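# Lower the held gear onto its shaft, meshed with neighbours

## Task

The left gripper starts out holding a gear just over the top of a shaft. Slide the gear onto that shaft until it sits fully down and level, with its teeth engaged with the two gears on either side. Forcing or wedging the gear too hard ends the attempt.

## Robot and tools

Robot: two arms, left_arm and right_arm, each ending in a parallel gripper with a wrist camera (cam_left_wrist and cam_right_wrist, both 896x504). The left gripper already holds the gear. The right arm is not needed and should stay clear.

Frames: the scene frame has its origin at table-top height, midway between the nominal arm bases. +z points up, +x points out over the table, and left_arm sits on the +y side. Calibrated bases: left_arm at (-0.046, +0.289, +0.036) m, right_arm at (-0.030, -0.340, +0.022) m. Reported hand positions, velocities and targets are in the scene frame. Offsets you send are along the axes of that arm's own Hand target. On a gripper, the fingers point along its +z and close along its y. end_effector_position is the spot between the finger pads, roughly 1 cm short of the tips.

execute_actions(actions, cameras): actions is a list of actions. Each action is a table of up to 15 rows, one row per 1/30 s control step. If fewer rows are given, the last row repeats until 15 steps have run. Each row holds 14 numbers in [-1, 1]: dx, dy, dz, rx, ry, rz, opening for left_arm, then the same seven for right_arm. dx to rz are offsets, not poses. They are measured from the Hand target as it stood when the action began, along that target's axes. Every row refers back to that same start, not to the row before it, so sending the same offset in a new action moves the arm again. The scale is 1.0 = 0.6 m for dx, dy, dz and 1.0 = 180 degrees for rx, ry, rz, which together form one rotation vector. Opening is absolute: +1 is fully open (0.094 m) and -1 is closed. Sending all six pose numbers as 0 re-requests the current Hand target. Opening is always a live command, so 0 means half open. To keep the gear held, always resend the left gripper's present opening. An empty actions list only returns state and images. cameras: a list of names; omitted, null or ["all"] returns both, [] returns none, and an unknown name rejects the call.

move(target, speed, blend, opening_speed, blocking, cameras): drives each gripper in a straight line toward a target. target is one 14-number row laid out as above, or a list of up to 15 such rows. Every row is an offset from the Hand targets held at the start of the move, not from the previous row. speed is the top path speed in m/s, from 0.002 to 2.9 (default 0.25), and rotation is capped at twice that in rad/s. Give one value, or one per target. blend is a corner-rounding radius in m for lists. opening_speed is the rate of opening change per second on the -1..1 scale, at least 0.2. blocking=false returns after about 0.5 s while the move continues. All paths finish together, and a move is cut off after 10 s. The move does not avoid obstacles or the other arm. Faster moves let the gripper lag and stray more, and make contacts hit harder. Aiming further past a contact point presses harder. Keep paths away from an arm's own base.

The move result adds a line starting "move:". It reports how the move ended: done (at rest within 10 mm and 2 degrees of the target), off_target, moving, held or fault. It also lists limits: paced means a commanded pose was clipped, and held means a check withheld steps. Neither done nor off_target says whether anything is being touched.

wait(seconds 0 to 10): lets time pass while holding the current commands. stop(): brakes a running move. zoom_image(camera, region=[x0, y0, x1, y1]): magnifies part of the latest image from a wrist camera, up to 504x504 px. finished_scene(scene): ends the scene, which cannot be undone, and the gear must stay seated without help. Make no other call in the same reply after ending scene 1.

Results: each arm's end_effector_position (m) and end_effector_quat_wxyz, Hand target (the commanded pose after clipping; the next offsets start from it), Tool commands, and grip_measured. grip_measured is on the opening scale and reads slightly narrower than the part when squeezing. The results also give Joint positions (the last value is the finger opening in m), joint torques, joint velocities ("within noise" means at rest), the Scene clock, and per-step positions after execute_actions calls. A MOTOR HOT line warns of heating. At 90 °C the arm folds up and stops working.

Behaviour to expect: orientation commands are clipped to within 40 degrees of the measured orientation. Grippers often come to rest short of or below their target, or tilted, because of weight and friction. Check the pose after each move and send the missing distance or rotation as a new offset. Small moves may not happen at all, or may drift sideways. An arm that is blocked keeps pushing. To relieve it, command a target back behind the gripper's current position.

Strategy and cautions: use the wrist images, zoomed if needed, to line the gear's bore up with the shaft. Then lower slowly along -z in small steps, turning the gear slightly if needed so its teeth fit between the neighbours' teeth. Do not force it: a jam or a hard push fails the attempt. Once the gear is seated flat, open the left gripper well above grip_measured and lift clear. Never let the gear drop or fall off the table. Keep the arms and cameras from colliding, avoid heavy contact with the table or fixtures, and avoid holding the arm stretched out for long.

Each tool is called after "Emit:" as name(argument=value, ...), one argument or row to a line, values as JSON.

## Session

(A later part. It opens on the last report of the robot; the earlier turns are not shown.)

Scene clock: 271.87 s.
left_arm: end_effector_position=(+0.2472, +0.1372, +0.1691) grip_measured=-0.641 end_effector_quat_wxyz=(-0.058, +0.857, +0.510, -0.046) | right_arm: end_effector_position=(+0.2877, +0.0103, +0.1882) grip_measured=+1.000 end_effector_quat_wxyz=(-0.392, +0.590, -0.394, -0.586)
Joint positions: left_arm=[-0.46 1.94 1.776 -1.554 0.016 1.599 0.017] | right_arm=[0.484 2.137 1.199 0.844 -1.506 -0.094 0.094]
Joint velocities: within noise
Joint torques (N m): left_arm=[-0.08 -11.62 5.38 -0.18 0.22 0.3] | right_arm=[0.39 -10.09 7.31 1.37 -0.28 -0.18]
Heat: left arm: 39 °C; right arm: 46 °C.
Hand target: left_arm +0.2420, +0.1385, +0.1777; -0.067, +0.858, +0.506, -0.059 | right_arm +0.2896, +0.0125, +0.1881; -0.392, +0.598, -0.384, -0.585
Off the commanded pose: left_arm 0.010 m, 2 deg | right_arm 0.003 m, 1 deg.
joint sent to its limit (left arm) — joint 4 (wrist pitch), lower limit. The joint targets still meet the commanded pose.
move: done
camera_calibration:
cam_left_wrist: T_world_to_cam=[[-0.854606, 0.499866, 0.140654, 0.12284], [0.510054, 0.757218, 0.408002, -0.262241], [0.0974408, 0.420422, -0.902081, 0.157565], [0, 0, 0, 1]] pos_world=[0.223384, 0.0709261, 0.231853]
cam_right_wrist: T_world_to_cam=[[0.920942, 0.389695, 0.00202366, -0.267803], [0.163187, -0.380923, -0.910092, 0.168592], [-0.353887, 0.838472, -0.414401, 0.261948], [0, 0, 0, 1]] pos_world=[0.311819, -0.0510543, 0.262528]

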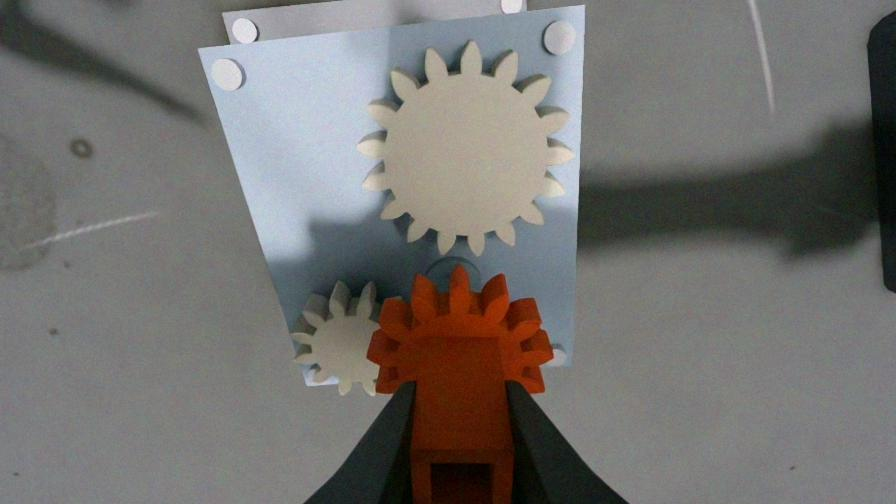

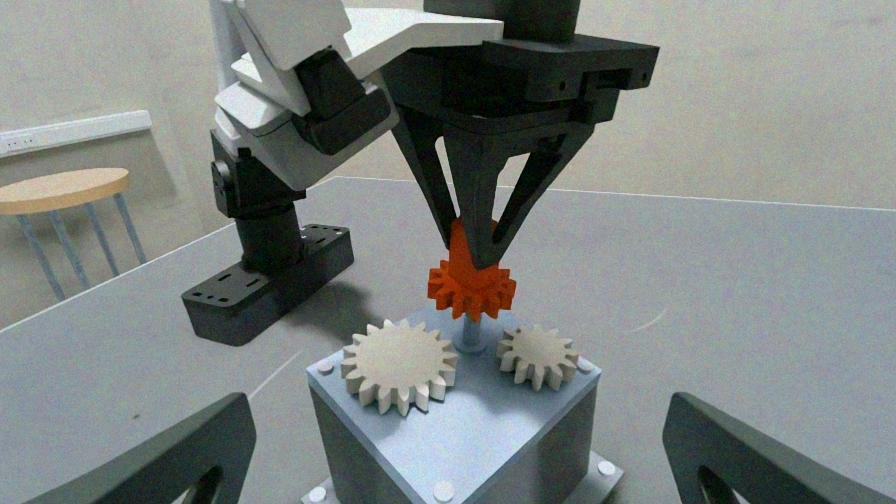

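Emit:
move(
  target=[
    [0.0096,0.0185,-0.028,0,0,0,-1,0,0,0,0,0,0,1],
    [0.0013,0.0185,-0.026,0,0,0,-1,0,0,0,0,0,0,1],
    [0.0013,0.0185,0.0138,0,0,0,-1,0,0,0,0,0,0,1],
  ],
  speed=0.08,
  cameras=["cam_right_wrist","cam_left_wrist"],
)

Emit:
zoom_image(
  camera="cam_right_wrist",
  region=[400, 240, 540, 380],
)

Emit:
zoom_image(
  camera="cam_left_wrist",
  region=[400, 230, 500, 310],
)

Scene clock: 325.40 s.
left_arm: end_effector_position=(+0.2544, +0.1367, +0.1690) grip_measured=-0.641 end_effector_quat_wxyz=(-0.054, +0.857, +0.510, -0.044) | right_arm: end_effector_position=(+0.2877, +0.0103, +0.1881) grip_measured=+1.000 end_effector_quat_wxyz=(-0.392, +0.590, -0.394, -0.586)
Joint positions: left_arm=[-0.452 1.96 1.805 -1.555 0.016 1.607 0.017] | right_arm=[0.484 2.137 1.199 0.844 -1.506 -0.095 0.094]
Joint velocities: within noise
Joint torques (N m): left_arm=[-0.72 -8.62 6.09 -0.15 0.21 0.22] | right_arm=[0.47 -9.96 7.28 1.36 -0.28 -0.19]
Heat: left arm: 41 °C; right arm: 46 °C.
Hand target: left_arm +0.2505, +0.1344, +0.1675; -0.067, +0.858, +0.506, -0.059 | right_arm +0.2896, +0.0125, +0.1881; -0.392, +0.598, -0.384, -0.585
Off the commanded pose: left_arm 0.005 m, 2 deg | right_arm 0.003 m, 1 deg.
joint sent to its limit (left arm) — joint 4 (wrist pitch), lower limit. The joint targets still meet the commanded pose.
move: done
camera_calibration:
cam_left_wrist: T_world_to_cam=[[-0.855456, 0.500419, 0.133327, 0.130596], [0.507561, 0.759028, 0.407749, -0.265095], [0.102846, 0.416483, -0.903308, 0.156399], [0, 0, 0, 1]] pos_world=[0.230186, 0.0707242, 0.231957]
cam_right_wrist: T_world_to_cam=[[0.920942, 0.389695, 0.00202366, -0.267803], [0.163187, -0.380923, -0.910092, 0.168592], [-0.353887, 0.838472, -0.414401, 0.261948], [0, 0, 0, 1]] pos_world=[0.311819, -0.0510543, 0.262528]

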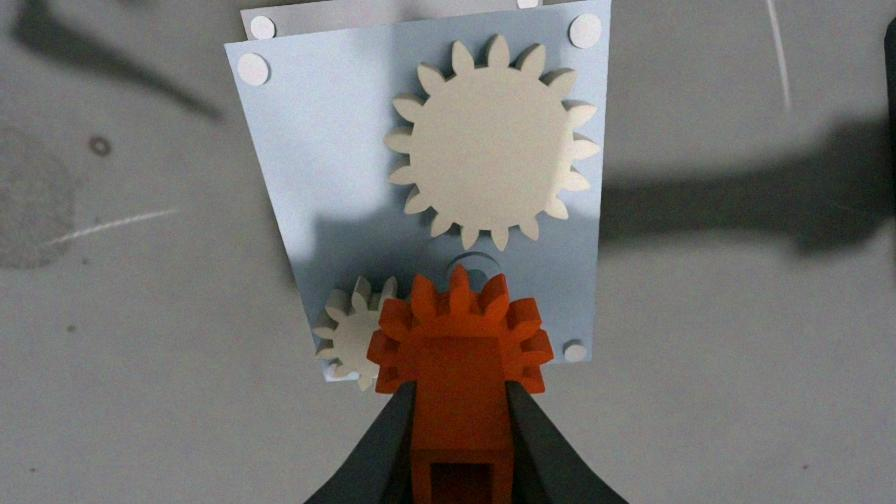

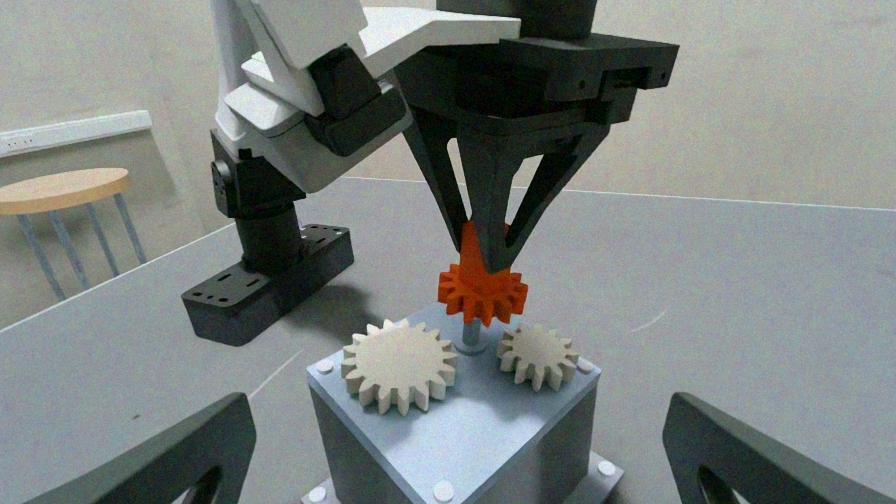

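Scaled by 3.600 from the camera's 896x504 image, which has a finer 1280x720 frame.

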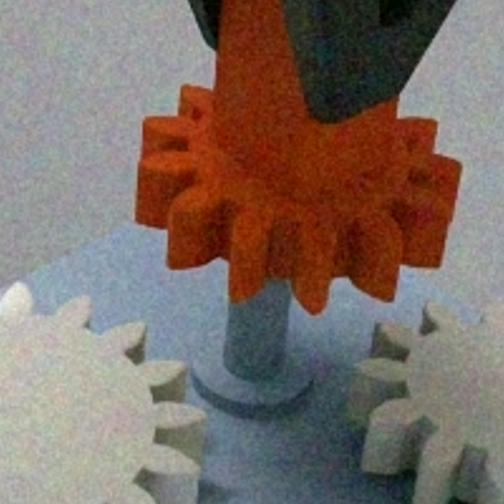

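Scaled by 5.040 from the camera's 896x504 image, which has a finer 1280x720 frame.

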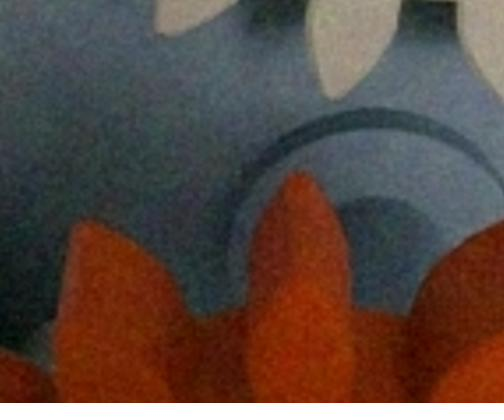

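Emit:
move(
  target=[
    [0.0047,-0.0085,-0.040,0,0,0,-1,0,0,0,0,0,0,1],
    [-0.0036,-0.0085,-0.0382,0,0,0,-1,0,0,0,0,0,0,1],
    [-0.0036,-0.0085,0.0016,0,0,0,-1,0,0,0,0,0,0,1],
  ],
  speed=0.08,
  cameras=["cam_right_wrist","cam_left_wrist"],
)

Emit:
zoom_image(
  camera="cam_right_wrist",
  region=[400, 240, 540, 380],
)

Emit:
zoom_image(
  camera="cam_left_wrist",
  region=[400, 230, 500, 310],
)

Scene clock: 345.70 s.
left_arm: end_effector_position=(+0.2497, +0.1372, +0.1699) grip_measured=-0.641 end_effector_quat_wxyz=(-0.056, +0.858, +0.508, -0.045) | right_arm: end_effector_position=(+0.2877, +0.0103, +0.1881) grip_measured=+1.000 end_effector_quat_wxyz=(-0.392, +0.590, -0.394, -0.586)
Joint positions: left_arm=[-0.457 1.946 1.788 -1.556 0.016 1.607 0.017] | right_arm=[0.484 2.137 1.199 0.843 -1.506 -0.095 0.094]
Joint velocities: within noise
Joint torques (N m): left_arm=[-0.88 -8.49 5.61 -0.15 0.23 0.18] | right_arm=[0.39 -10.03 7.2 1.37 -0.25 -0.2]
Heat: left arm: 37 °C; right arm: 46 °C.
Hand target: left_arm +0.2450, +0.1350, +0.1676; -0.067, +0.858, +0.506, -0.059 | right_arm +0.2896, +0.0125, +0.1881; -0.392, +0.598, -0.384, -0.585
Off the commanded pose: left_arm 0.006 m, 2 deg | right_arm 0.003 m, 1 deg.
joint sent to its limit (left arm) — joint 4 (wrist pitch), lower limit. The joint targets still meet the commanded pose.
move: done
camera_calibration:
cam_left_wrist: T_world_to_cam=[[-0.852491, 0.504463, 0.137029, 0.124315], [0.51271, 0.755781, 0.407337, -0.264195], [0.101923, 0.417507, -0.902939, 0.157456], [0, 0, 0, 1]] pos_world=[0.225384, 0.0712225, 0.232755]
cam_right_wrist: T_world_to_cam=[[0.920962, 0.389649, 0.00169806, -0.267726], [0.16289, -0.381036, -0.910098, 0.168681], [-0.353972, 0.838442, -0.414389, 0.26197], [0, 0, 0, 1]] pos_world=[0.311819, -0.0510542, 0.262528]

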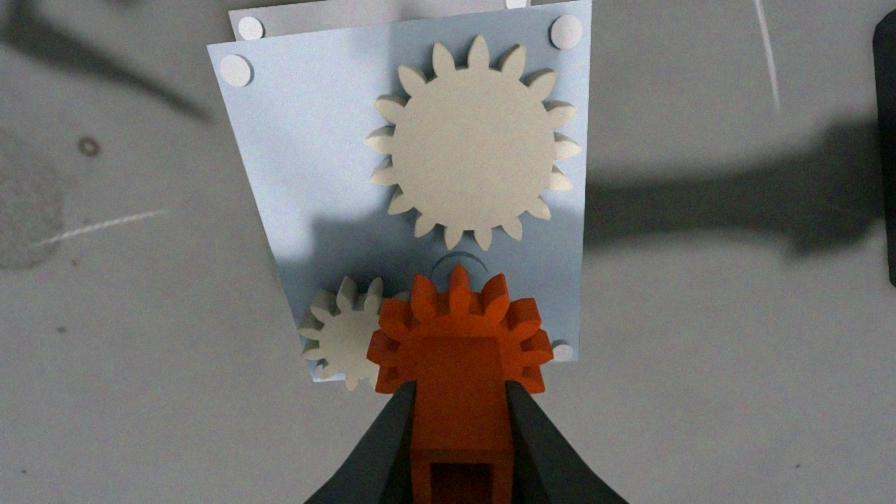

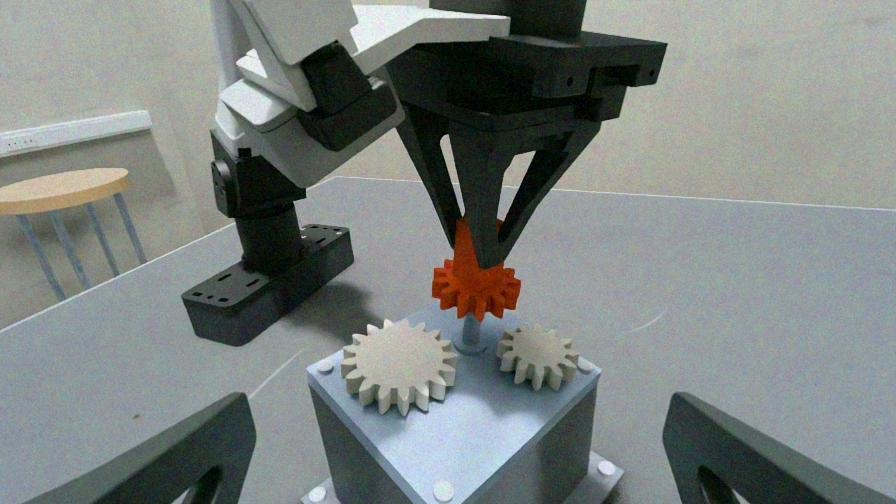

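Scaled by 3.600 from the camera's 896x504 image, which has a finer 1280x720 frame.

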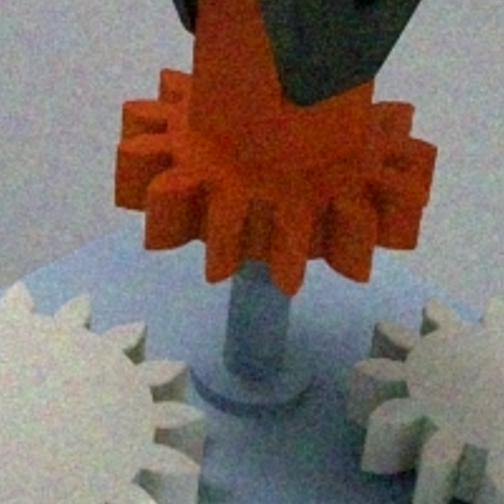

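Scaled by 5.040 from the camera's 896x504 image, which has a finer 1280x720 frame.

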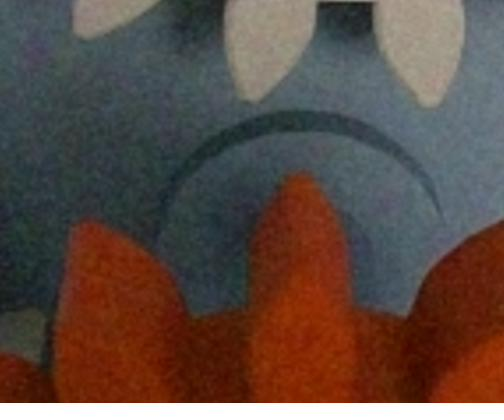

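Emit:
zoom_image(
  camera="cam_left_wrist",
  region=[280, 260, 430, 400],
)

Emit:
zoom_image(
  camera="cam_left_wrist",
  region=[355, 25, 595, 265],
)

Scaled by 3.360 from the camera's 896x504 image, which has a finer 1280x720 frame.

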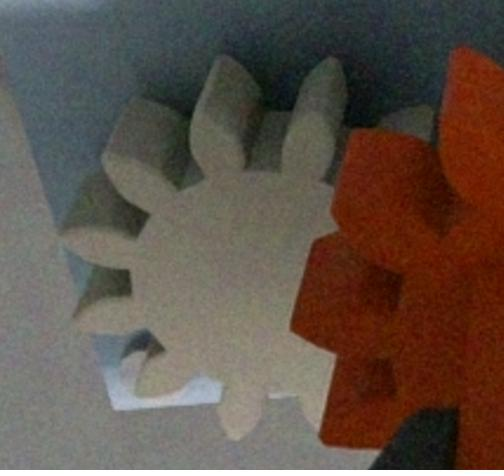

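Scaled by 2.100 from the camera's 896x504 image, which has a finer 1280x720 frame.

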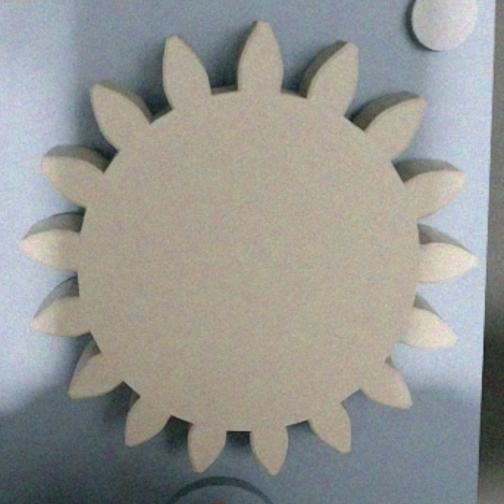

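Emit:
move(
  target=[
    [0.0066,-0.0011,-0.040,0,0,0.036,-1,0,0,0,0,0,0,1],
    [-0.0017,-0.0011,-0.038,0,0,0.072,-1,0,0,0,0,0,0,1],
    [-0.0017,-0.0011,0.0018,0,0,0.072,-1,0,0,0,0,0,0,1],
  ],
  speed=0.08,
  cameras=["cam_right_wrist","cam_left_wrist"],
)

Emit:
zoom_image(
  camera="cam_right_wrist",
  region=[400, 240, 540, 380],
)

Emit:
zoom_image(
  camera="cam_left_wrist",
  region=[400, 230, 500, 310],
)

Scene clock: 432.83 s.
left_arm: end_effector_position=(+0.2492, +0.1364, +0.1700) grip_measured=-0.641 end_effector_quat_wxyz=(-0.051, +0.907, +0.414, -0.051) | right_arm: end_effector_position=(+0.2877, +0.0103, +0.1881) grip_measured=+1.000 end_effector_quat_wxyz=(-0.392, +0.590, -0.394, -0.586)
Joint positions: left_arm=[-0.46 1.946 1.788 -1.556 0.016 1.816 0.017] | right_arm=[0.484 2.137 1.199 0.843 -1.506 -0.095 0.094]
Joint velocities: within noise
Joint torques (N m): left_arm=[-0.79 -8.46 5.34 -0.18 0.21 0.29] | right_arm=[0.44 -10.14 7.38 1.4 -0.25 -0.22]
Heat: left arm: 38 °C; right arm: 46 °C.
Hand target: left_arm +0.2437, +0.1344, +0.1667; -0.060, +0.910, +0.406, -0.066 | right_arm +0.2896, +0.0125, +0.1881; -0.392, +0.598, -0.384, -0.585
Off the commanded pose: left_arm 0.007 m, 2 deg | right_arm 0.003 m, 1 deg.
joint sent to its limit (left arm) — joint 4 (wrist pitch), lower limit. The joint targets still meet the commanded pose.
move: done
camera_calibration:
cam_left_wrist: T_world_to_cam=[[-0.726896, 0.67463, 0.128439, 0.071275], [0.664159, 0.64301, 0.381354, -0.281305], [0.174685, 0.362509, -0.915463, 0.14947], [0, 0, 0, 1]] pos_world=[0.21253, 0.0786135, 0.234957]
cam_right_wrist: T_world_to_cam=[[0.920942, 0.389694, 0.00202267, -0.267803], [0.163186, -0.380923, -0.910092, 0.168592], [-0.353887, 0.838472, -0.414401, 0.261948], [0, 0, 0, 1]] pos_world=[0.311819, -0.0510543, 0.262528]

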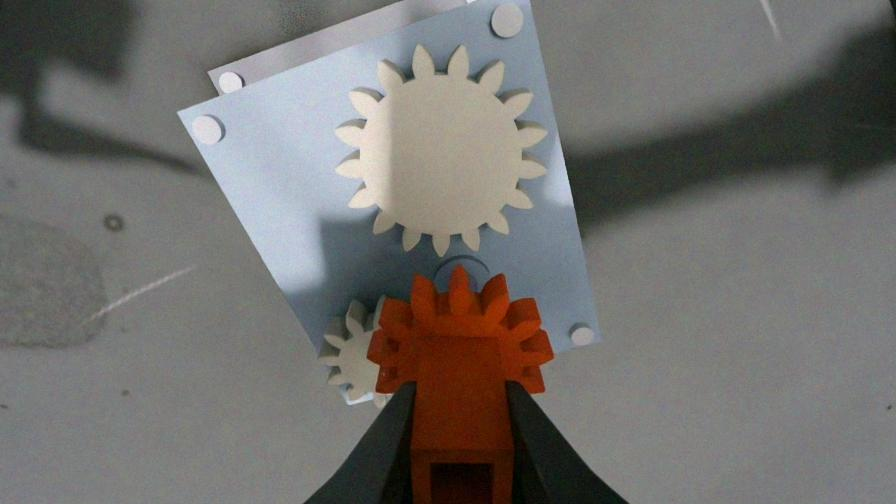

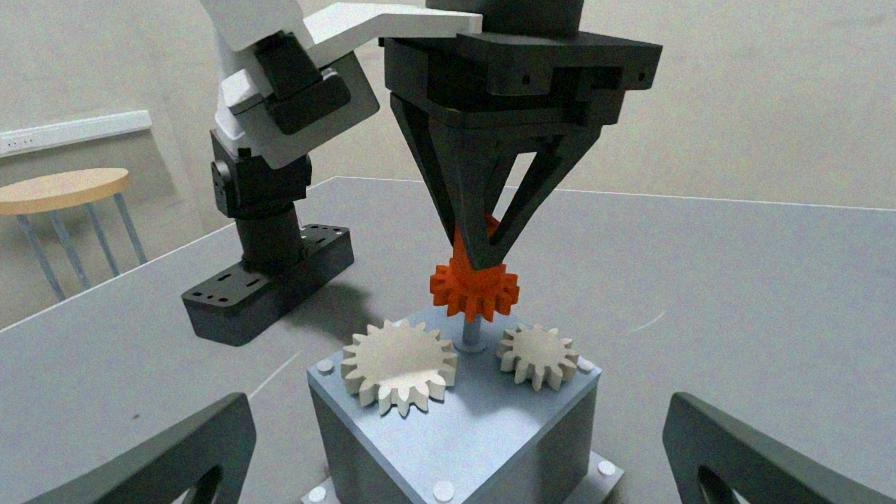

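Scaled by 3.600 from the camera's 896x504 image, which has a finer 1280x720 frame.

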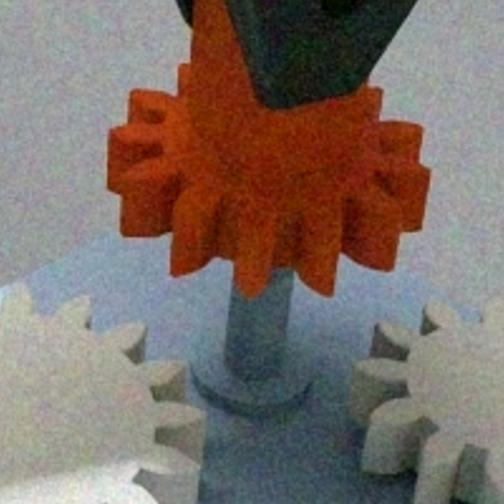

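Scaled by 5.040 from the camera's 896x504 image, which has a finer 1280x720 frame.

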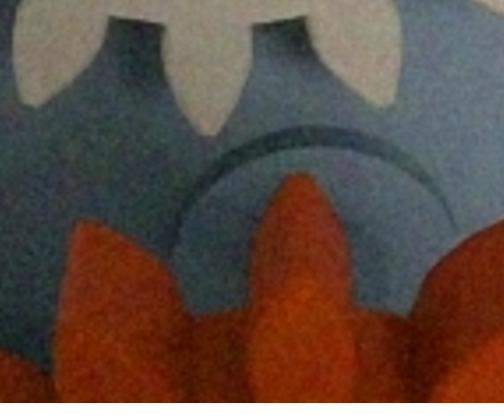

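Emit:
move(
  target=[
    [0.0092,-0.0032,-0.036,0,0,0,-1,0,0,0,0,0,0,1],
    [0.0012,-0.0011,-0.036,0,0,0,-1,0,0,0,0,0,0,1],
    [0.0012,-0.0011,0.0043,0,0,0,-1,0,0,0,0,0,0,1],
  ],
  speed=[0.08,0.08,0.05],
  cameras=["cam_right_wrist","cam_left_wrist"],
)

Emit:
zoom_image(
  camera="cam_right_wrist",
  region=[400, 240, 540, 380],
)

Emit:
zoom_image(
  camera="cam_left_wrist",
  region=[400, 230, 500, 310],
)

Scene clock: 469.83 s.
left_arm: end_effector_position=(+0.2483, +0.1381, +0.1672) grip_measured=-0.641 end_effector_quat_wxyz=(-0.055, +0.908, +0.411, -0.055) | right_arm: end_effector_position=(+0.2877, +0.0103, +0.1881) grip_measured=+1.000 end_effector_quat_wxyz=(-0.392, +0.590, -0.394, -0.586)
Joint positions: left_arm=[-0.456 1.95 1.781 -1.556 0.016 1.827 0.017] | right_arm=[0.484 2.137 1.199 0.843 -1.506 -0.095 0.094]
Joint velocities: within noise
Joint torques (N m): left_arm=[-0.88 -8.38 5.5 -0.16 0.21 0.23] | right_arm=[0.38 -10.07 7.3 1.37 -0.25 -0.19]
Heat: left arm: 38 °C; right arm: 46 °C.
Hand target: left_arm +0.2432, +0.1356, +0.1641; -0.060, +0.910, +0.406, -0.066 | right_arm +0.2896, +0.0125, +0.1881; -0.392, +0.598, -0.384, -0.585
Off the commanded pose: left_arm 0.006 m, 2 deg | right_arm 0.003 m, 1 deg.
joint sent to its limit (left arm) — joint 4 (wrist pitch), lower limit. The joint targets still meet the commanded pose.
move: done
camera_calibration:
cam_left_wrist: T_world_to_cam=[[-0.720663, 0.679275, 0.138673, 0.0659644], [0.672762, 0.636886, 0.376521, -0.281171], [0.167443, 0.364638, -0.91597, 0.147965], [0, 0, 0, 1]] pos_world=[0.211924, 0.0803121, 0.232251]
cam_right_wrist: T_world_to_cam=[[0.920962, 0.389649, 0.00169806, -0.267726], [0.16289, -0.381036, -0.910098, 0.16859], [-0.353972, 0.838442, -0.414389, 0.261929], [0, 0, 0, 1]] pos_world=[0.311819, -0.0510542, 0.262428]

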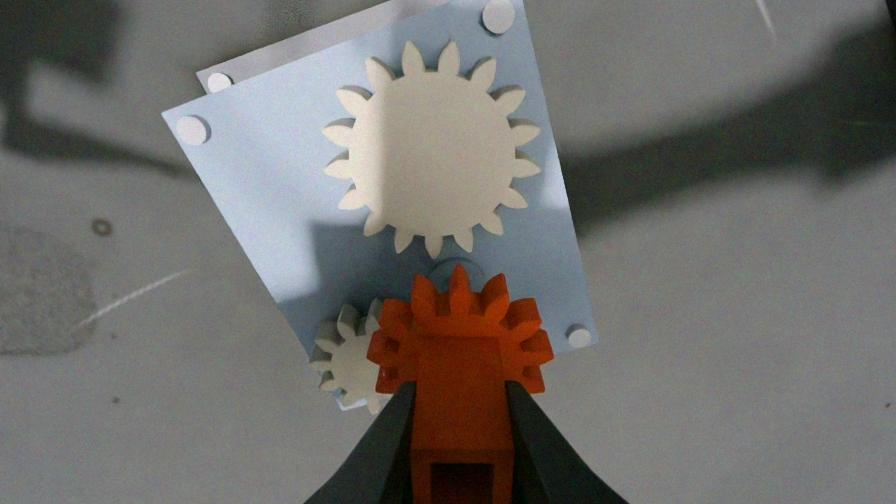

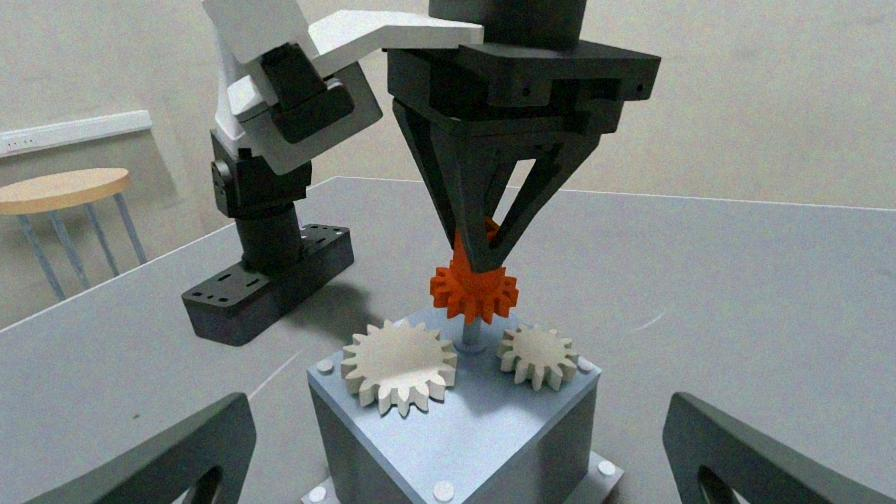

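Scaled by 3.600 from the camera's 896x504 image, which has a finer 1280x720 frame.

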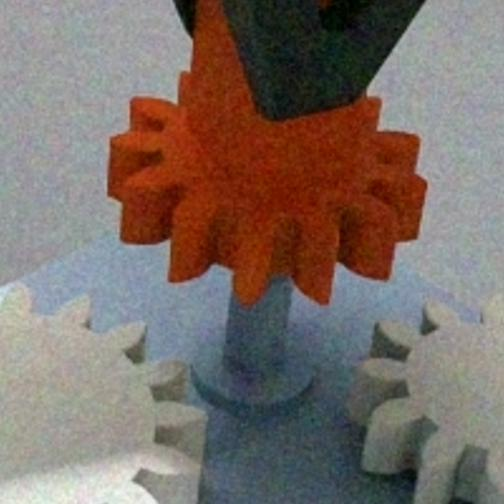

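Scaled by 5.040 from the camera's 896x504 image, which has a finer 1280x720 frame.

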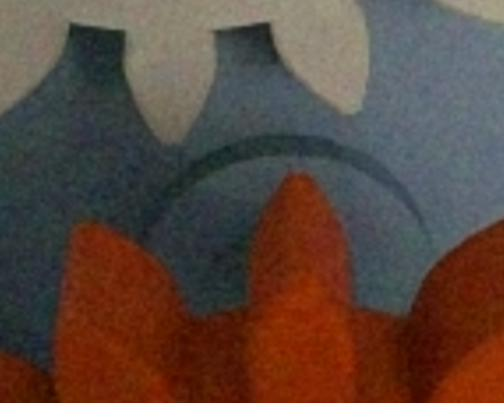

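Emit:
move(
  target=[
    [0,0,0.003,0,0,0.02,-1,0,0,0,0,0,0,1],
    [0,0,0.006,0,0,-0.015,-1,0,0,0,0,0,0,1],
    [0,0,0.006,0,0,0.0,-1,0,0,0,0,0,0,1],
  ],
  speed=0.05,
  cameras=["cam_right_wrist","cam_left_wrist"],
)

Emit:
zoom_image(
  camera="cam_right_wrist",
  region=[400, 240, 540, 380],
)

Emit:
zoom_image(
  camera="cam_left_wrist",
  region=[400, 230, 500, 310],
)

Scene clock: 485.93 s.
left_arm: end_effector_position=(+0.2449, +0.1398, +0.1636) grip_measured=-0.641 end_effector_quat_wxyz=(-0.062, +0.906, +0.415, -0.060) | right_arm: end_effector_position=(+0.2877, +0.0103, +0.1881) grip_measured=+1.000 end_effector_quat_wxyz=(-0.392, +0.590, -0.394, -0.586)
Joint positions: left_arm=[-0.456 1.95 1.764 -1.556 0.016 1.818 0.017] | right_arm=[0.484 2.137 1.199 0.843 -1.506 -0.095 0.094]
Joint velocities: within noise
Joint torques (N m): left_arm=[-0.88 -8.64 5.34 -0.06 0.21 0.31] | right_arm=[0.42 -10.14 7.24 1.38 -0.26 -0.17]
Heat: left arm: 36 °C; right arm: 46 °C.
Hand target: left_arm +0.2426, +0.1358, +0.1606; -0.060, +0.910, +0.406, -0.066 | right_arm +0.2896, +0.0125, +0.1881; -0.392, +0.598, -0.383, -0.585
Off the commanded pose: left_arm 0.006 m, 1 deg | right_arm 0.003 m, 1 deg.
move: done
camera_calibration:
cam_left_wrist: T_world_to_cam=[[-0.72437, 0.671739, 0.155095, 0.0620912], [0.67266, 0.639362, 0.372484, -0.278272], [0.15105, 0.374143, -0.914987, 0.147238], [0, 0, 0, 1]] pos_world=[0.20992, 0.0811198, 0.228743]
cam_right_wrist: T_world_to_cam=[[0.920942, 0.389694, 0.00202267, -0.267803], [0.163186, -0.380923, -0.910092, 0.168501], [-0.353887, 0.838472, -0.414401, 0.261907], [0, 0, 0, 1]] pos_world=[0.311819, -0.0510543, 0.262428]

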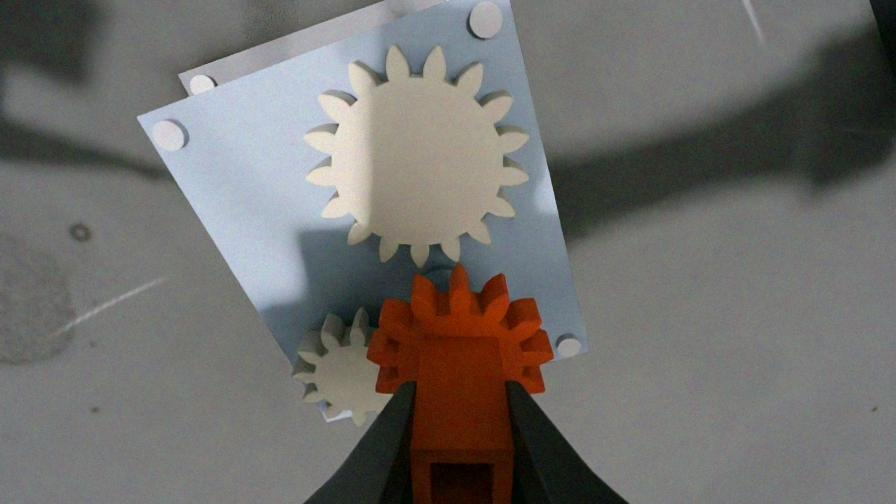

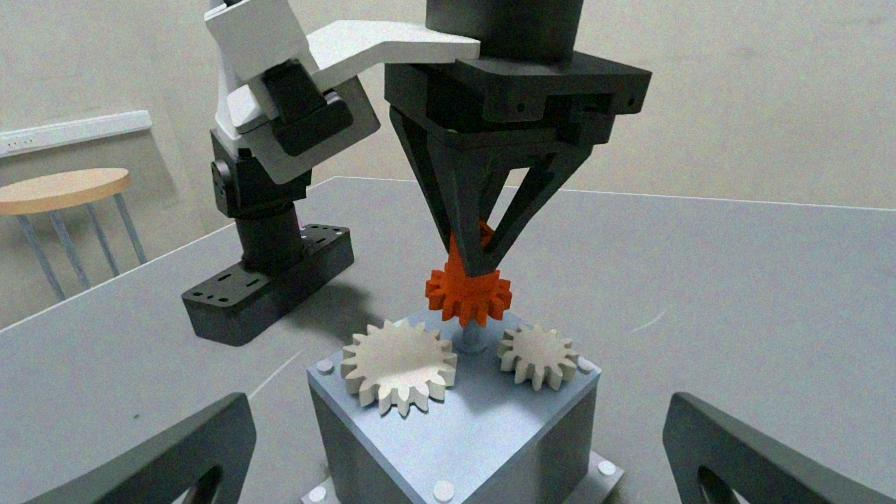

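Scaled by 3.600 from the camera's 896x504 image, which has a finer 1280x720 frame.

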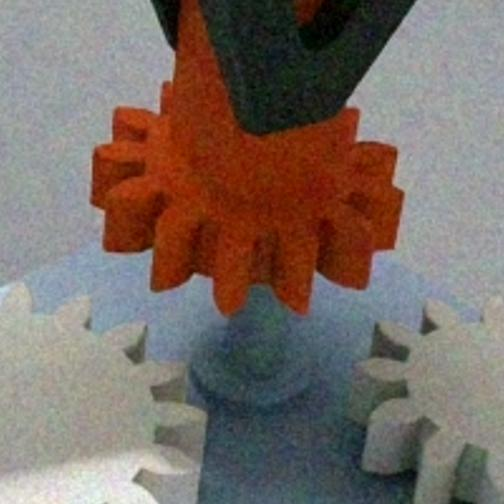

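Scaled by 5.040 from the camera's 896x504 image, which has a finer 1280x720 frame.

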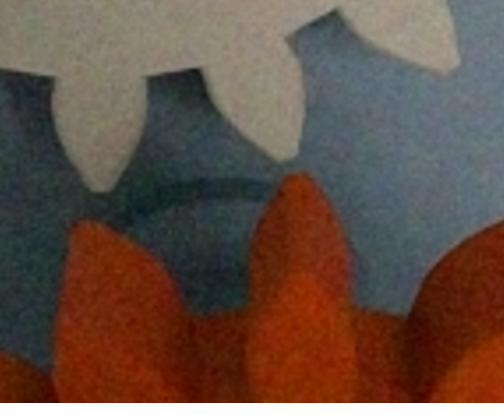

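Emit:
move(
  target=[
    [0.008,-0.0018,-0.040,0,0,0,-1,0,0,0,0,0,0,1],
    [0.0,0.0003,-0.038,0,0,0,-1,0,0,0,0,0,0,1],
    [0,0.0003,0.0043,0,0,0,-1,0,0,0,0,0,0,1],
  ],
  speed=[0.08,0.08,0.06],
  cameras=["cam_right_wrist","cam_left_wrist"],
)

Emit:
zoom_image(
  camera="cam_right_wrist",
  region=[400, 240, 540, 380],
)

Emit:
zoom_image(
  camera="cam_left_wrist",
  region=[400, 230, 500, 310],
)

Scene clock: 525.80 s.
left_arm: end_effector_position=(+0.2426, +0.1406, +0.1626) grip_measured=-0.641 end_effector_quat_wxyz=(-0.063, +0.908, +0.410, -0.061) | right_arm: end_effector_position=(+0.2877, +0.0103, +0.1880) grip_measured=+1.000 end_effector_quat_wxyz=(-0.392, +0.590, -0.394, -0.586)
Joint positions: left_arm=[-0.458 1.944 1.751 -1.554 0.016 1.828 0.017] | right_arm=[0.484 2.137 1.199 0.843 -1.506 -0.095 0.094]
Joint velocities: within noise
Joint torques (N m): left_arm=[-0.88 -8.21 5.46 0.02 0.21 0.21] | right_arm=[0.44 -10.15 7.24 1.37 -0.25 -0.17]
Heat: left arm: 36 °C; right arm: 46 °C.
Hand target: left_arm +0.2423, +0.1358, +0.1581; -0.060, +0.910, +0.405, -0.066 | right_arm +0.2896, +0.0125, +0.1881; -0.392, +0.598, -0.384, -0.585
Off the commanded pose: left_arm 0.007 m, 1 deg | right_arm 0.003 m, 1 deg.
move: done
camera_calibration:
cam_left_wrist: T_world_to_cam=[[-0.716289, 0.679487, 0.158835, 0.0563041], [0.681314, 0.631811, 0.36963, -0.277403], [0.150806, 0.372978, -0.915503, 0.146638], [0, 0, 0, 1]] pos_world=[0.207214, 0.0823155, 0.22784]
cam_right_wrist: T_world_to_cam=[[0.920954, 0.389668, 0.00164575, -0.267709], [0.162868, -0.381084, -0.910082, 0.16859], [-0.354002, 0.838412, -0.414425, 0.261946], [0, 0, 0, 1]] pos_world=[0.311819, -0.0510542, 0.262428]

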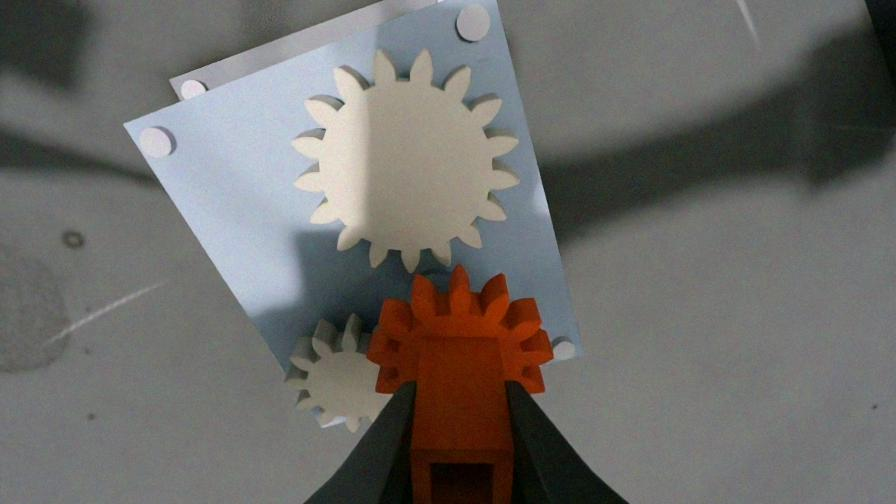

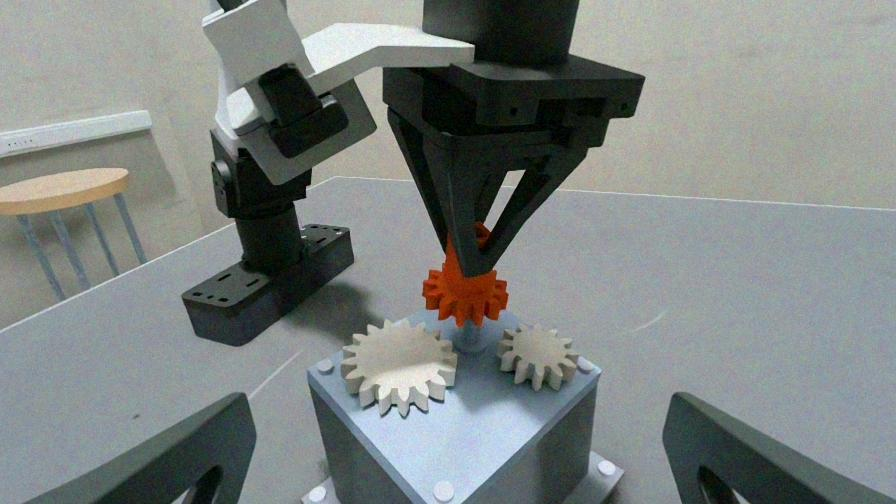

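Scaled by 3.600 from the camera's 896x504 image, which has a finer 1280x720 frame.

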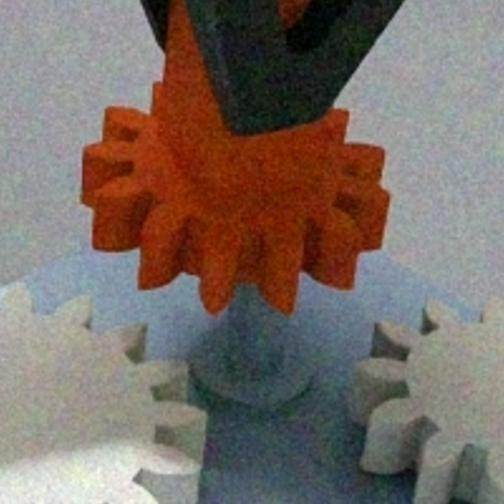

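Scaled by 5.040 from the camera's 896x504 image, which has a finer 1280x720 frame.

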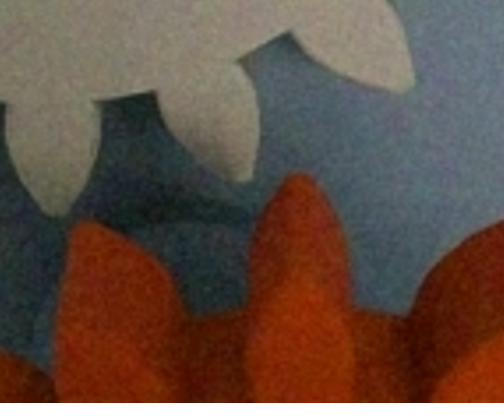

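Emit:
move(
  target=[
    [0.0105,0.0073,-0.040,0,0,0,-1,0,0,0,0,0,0,1],
    [0.0025,0.0094,-0.038,0,0,0,-1,0,0,0,0,0,0,1],
    [0.0025,0.0094,0.001,0,0,0,-1,0,0,0,0,0,0,1],
  ],
  speed=[0.08,0.08,0.06],
  cameras=["cam_right_wrist","cam_left_wrist"],
)

Emit:
zoom_image(
  camera="cam_right_wrist",
  region=[400, 240, 540, 380],
)

Emit:
zoom_image(
  camera="cam_left_wrist",
  region=[400, 230, 500, 310],
)

Scene clock: 537.57 s.
left_arm: end_effector_position=(+0.2486, +0.1375, +0.1604) grip_measured=-0.641 end_effector_quat_wxyz=(-0.062, +0.908, +0.409, -0.060) | right_arm: end_effector_position=(+0.2877, +0.0103, +0.1880) grip_measured=+1.000 end_effector_quat_wxyz=(-0.392, +0.590, -0.394, -0.586)
Joint positions: left_arm=[-0.458 1.968 1.777 -1.552 0.016 1.829 0.017] | right_arm=[0.484 2.137 1.199 0.843 -1.506 -0.095 0.094]
Joint velocities: within noise
Joint torques (N m): left_arm=[-0.79 -8.51 5.49 -0.02 0.23 0.2] | right_arm=[0.43 -10.14 7.23 1.38 -0.28 -0.18]
Heat: left arm: 36 °C; right arm: 46 °C.
Hand target: left_arm +0.2474, +0.1332, +0.1564; -0.060, +0.910, +0.406, -0.066 | right_arm +0.2896, +0.0125, +0.1881; -0.392, +0.598, -0.384, -0.585
Off the commanded pose: left_arm 0.006 m, 1 deg | right_arm 0.003 m, 1 deg.
move: done
camera_calibration:
cam_left_wrist: T_world_to_cam=[[-0.715671, 0.680813, 0.155912, 0.0632023], [0.681314, 0.631382, 0.370361, -0.27884], [0.153706, 0.371282, -0.91571, 0.144396], [0, 0, 0, 1]] pos_world=[0.213015, 0.0794141, 0.225642]
cam_right_wrist: T_world_to_cam=[[0.920954, 0.389668, 0.00164575, -0.267709], [0.162868, -0.381084, -0.910082, 0.16859], [-0.354002, 0.838412, -0.414425, 0.261946], [0, 0, 0, 1]] pos_world=[0.311819, -0.0510542, 0.262428]

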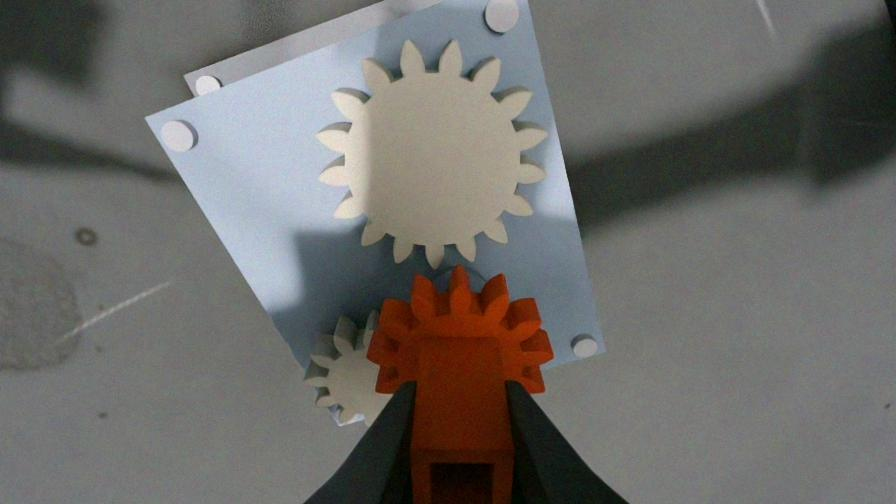

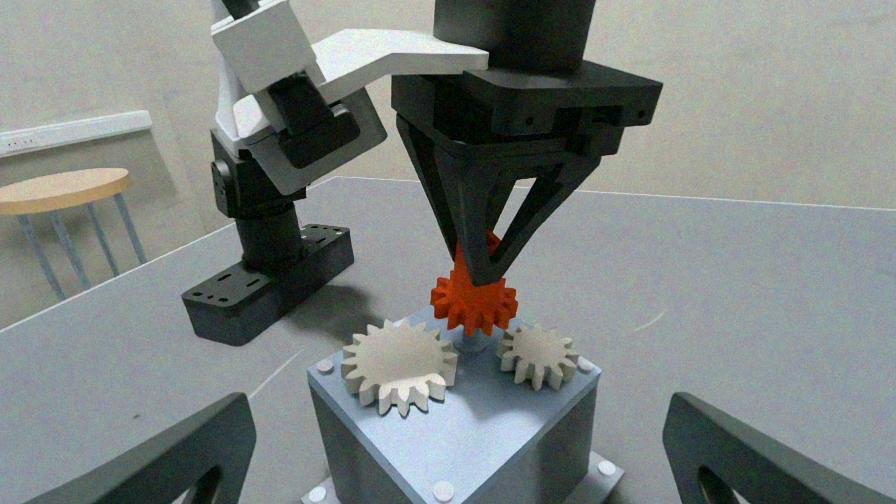

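Scaled by 3.600 from the camera's 896x504 image, which has a finer 1280x720 frame.

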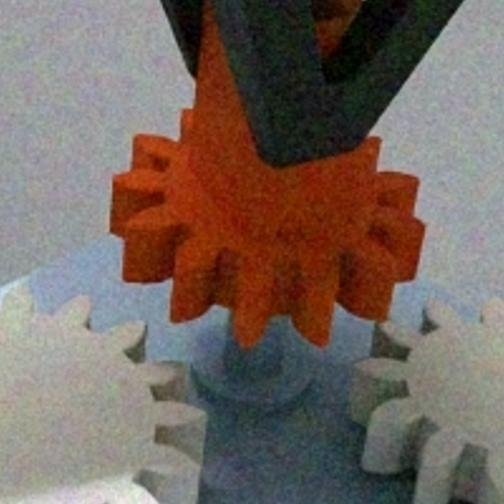

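Scaled by 5.040 from the camera's 896x504 image, which has a finer 1280x720 frame.

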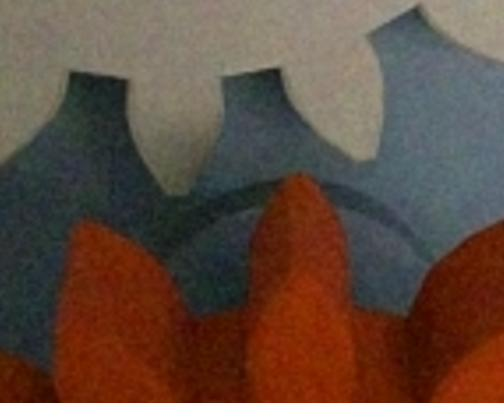

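Emit:
move(
  target=[
    [0.0072,-0.0023,-0.040,0,0,0,-1,0,0,0,0,0,0,1],
    [-0.0008,-0.0002,-0.038,0,0,0,-1,0,0,0,0,0,0,1],
    [-0.0008,-0.0002,0.0069,0,0,0,-1,0,0,0,0,0,0,1],
  ],
  speed=[0.08,0.08,0.06],
  cameras=["cam_right_wrist","cam_left_wrist"],
)

Emit:
zoom_image(
  camera="cam_right_wrist",
  region=[400, 240, 540, 380],
)

Emit:
zoom_image(
  camera="cam_left_wrist",
  region=[400, 230, 500, 310],
)

Scene clock: 613.70 s.
left_arm: end_effector_position=(+0.2473, +0.1380, +0.1557) grip_measured=-0.641 end_effector_quat_wxyz=(-0.064, +0.908, +0.409, -0.063) | right_arm: end_effector_position=(+0.2877, +0.0103, +0.1880) grip_measured=+1.000 end_effector_quat_wxyz=(-0.392, +0.590, -0.394, -0.586)
Joint positions: left_arm=[-0.458 1.968 1.757 -1.539 0.016 1.83 0.017] | right_arm=[0.484 2.137 1.199 0.843 -1.506 -0.095 0.094]
Joint velocities: within noise
Joint torques (N m): left_arm=[-0.99 -8.91 5.24 -0.01 0.23 0.17] | right_arm=[0.39 -10.11 7.16 1.4 -0.28 -0.2]
Heat: left arm: 38 °C; right arm: 46 °C.
Hand target: left_arm +0.2462, +0.1331, +0.1524; -0.060, +0.910, +0.405, -0.067 | right_arm +0.2896, +0.0125, +0.1881; -0.392, +0.598, -0.384, -0.585
Off the commanded pose: left_arm 0.006 m, 1 deg | right_arm 0.003 m, 1 deg.
move: done
camera_calibration:
cam_left_wrist: T_world_to_cam=[[-0.714305, 0.68094, 0.161518, 0.0615301], [0.683834, 0.630061, 0.367961, -0.276608], [0.148793, 0.373288, -0.915706, 0.141089], [0, 0, 0, 1]] pos_world=[0.212112, 0.0797149, 0.221039]
cam_right_wrist: T_world_to_cam=[[0.920954, 0.389668, 0.00164575, -0.267709], [0.162868, -0.381084, -0.910082, 0.16859], [-0.354002, 0.838412, -0.414425, 0.261946], [0, 0, 0, 1]] pos_world=[0.311819, -0.0510542, 0.262428]

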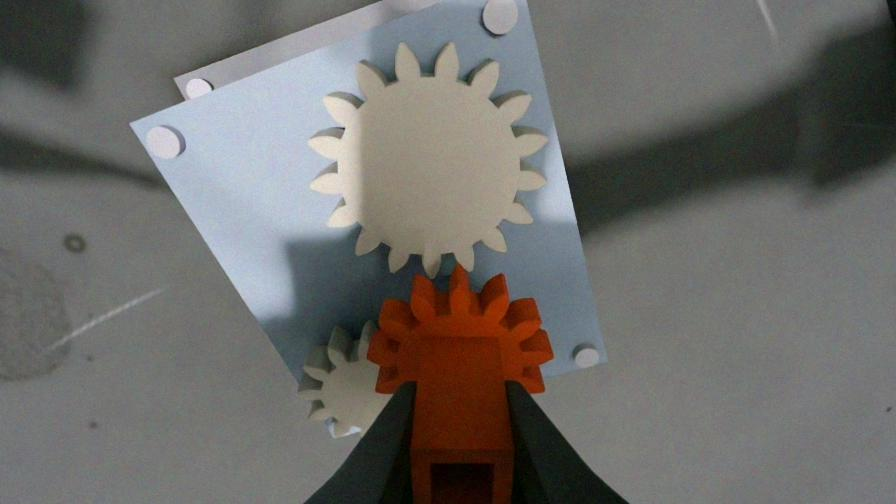

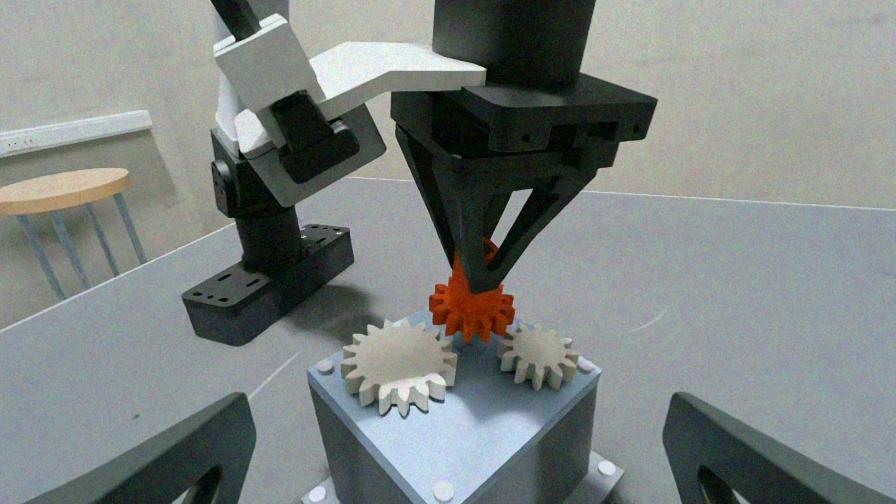

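Scaled by 3.600 from the camera's 896x504 image, which has a finer 1280x720 frame.

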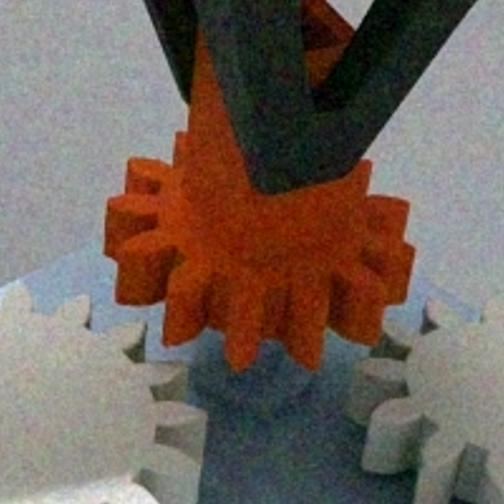

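Scaled by 5.040 from the camera's 896x504 image, which has a finer 1280x720 frame.

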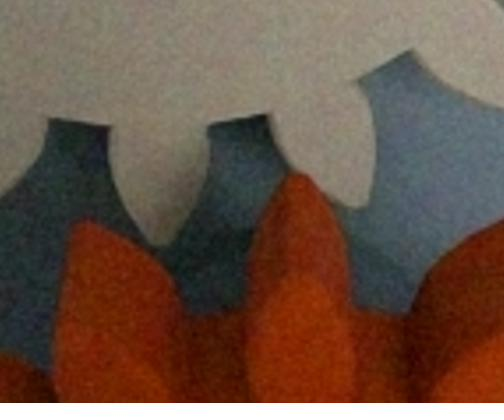

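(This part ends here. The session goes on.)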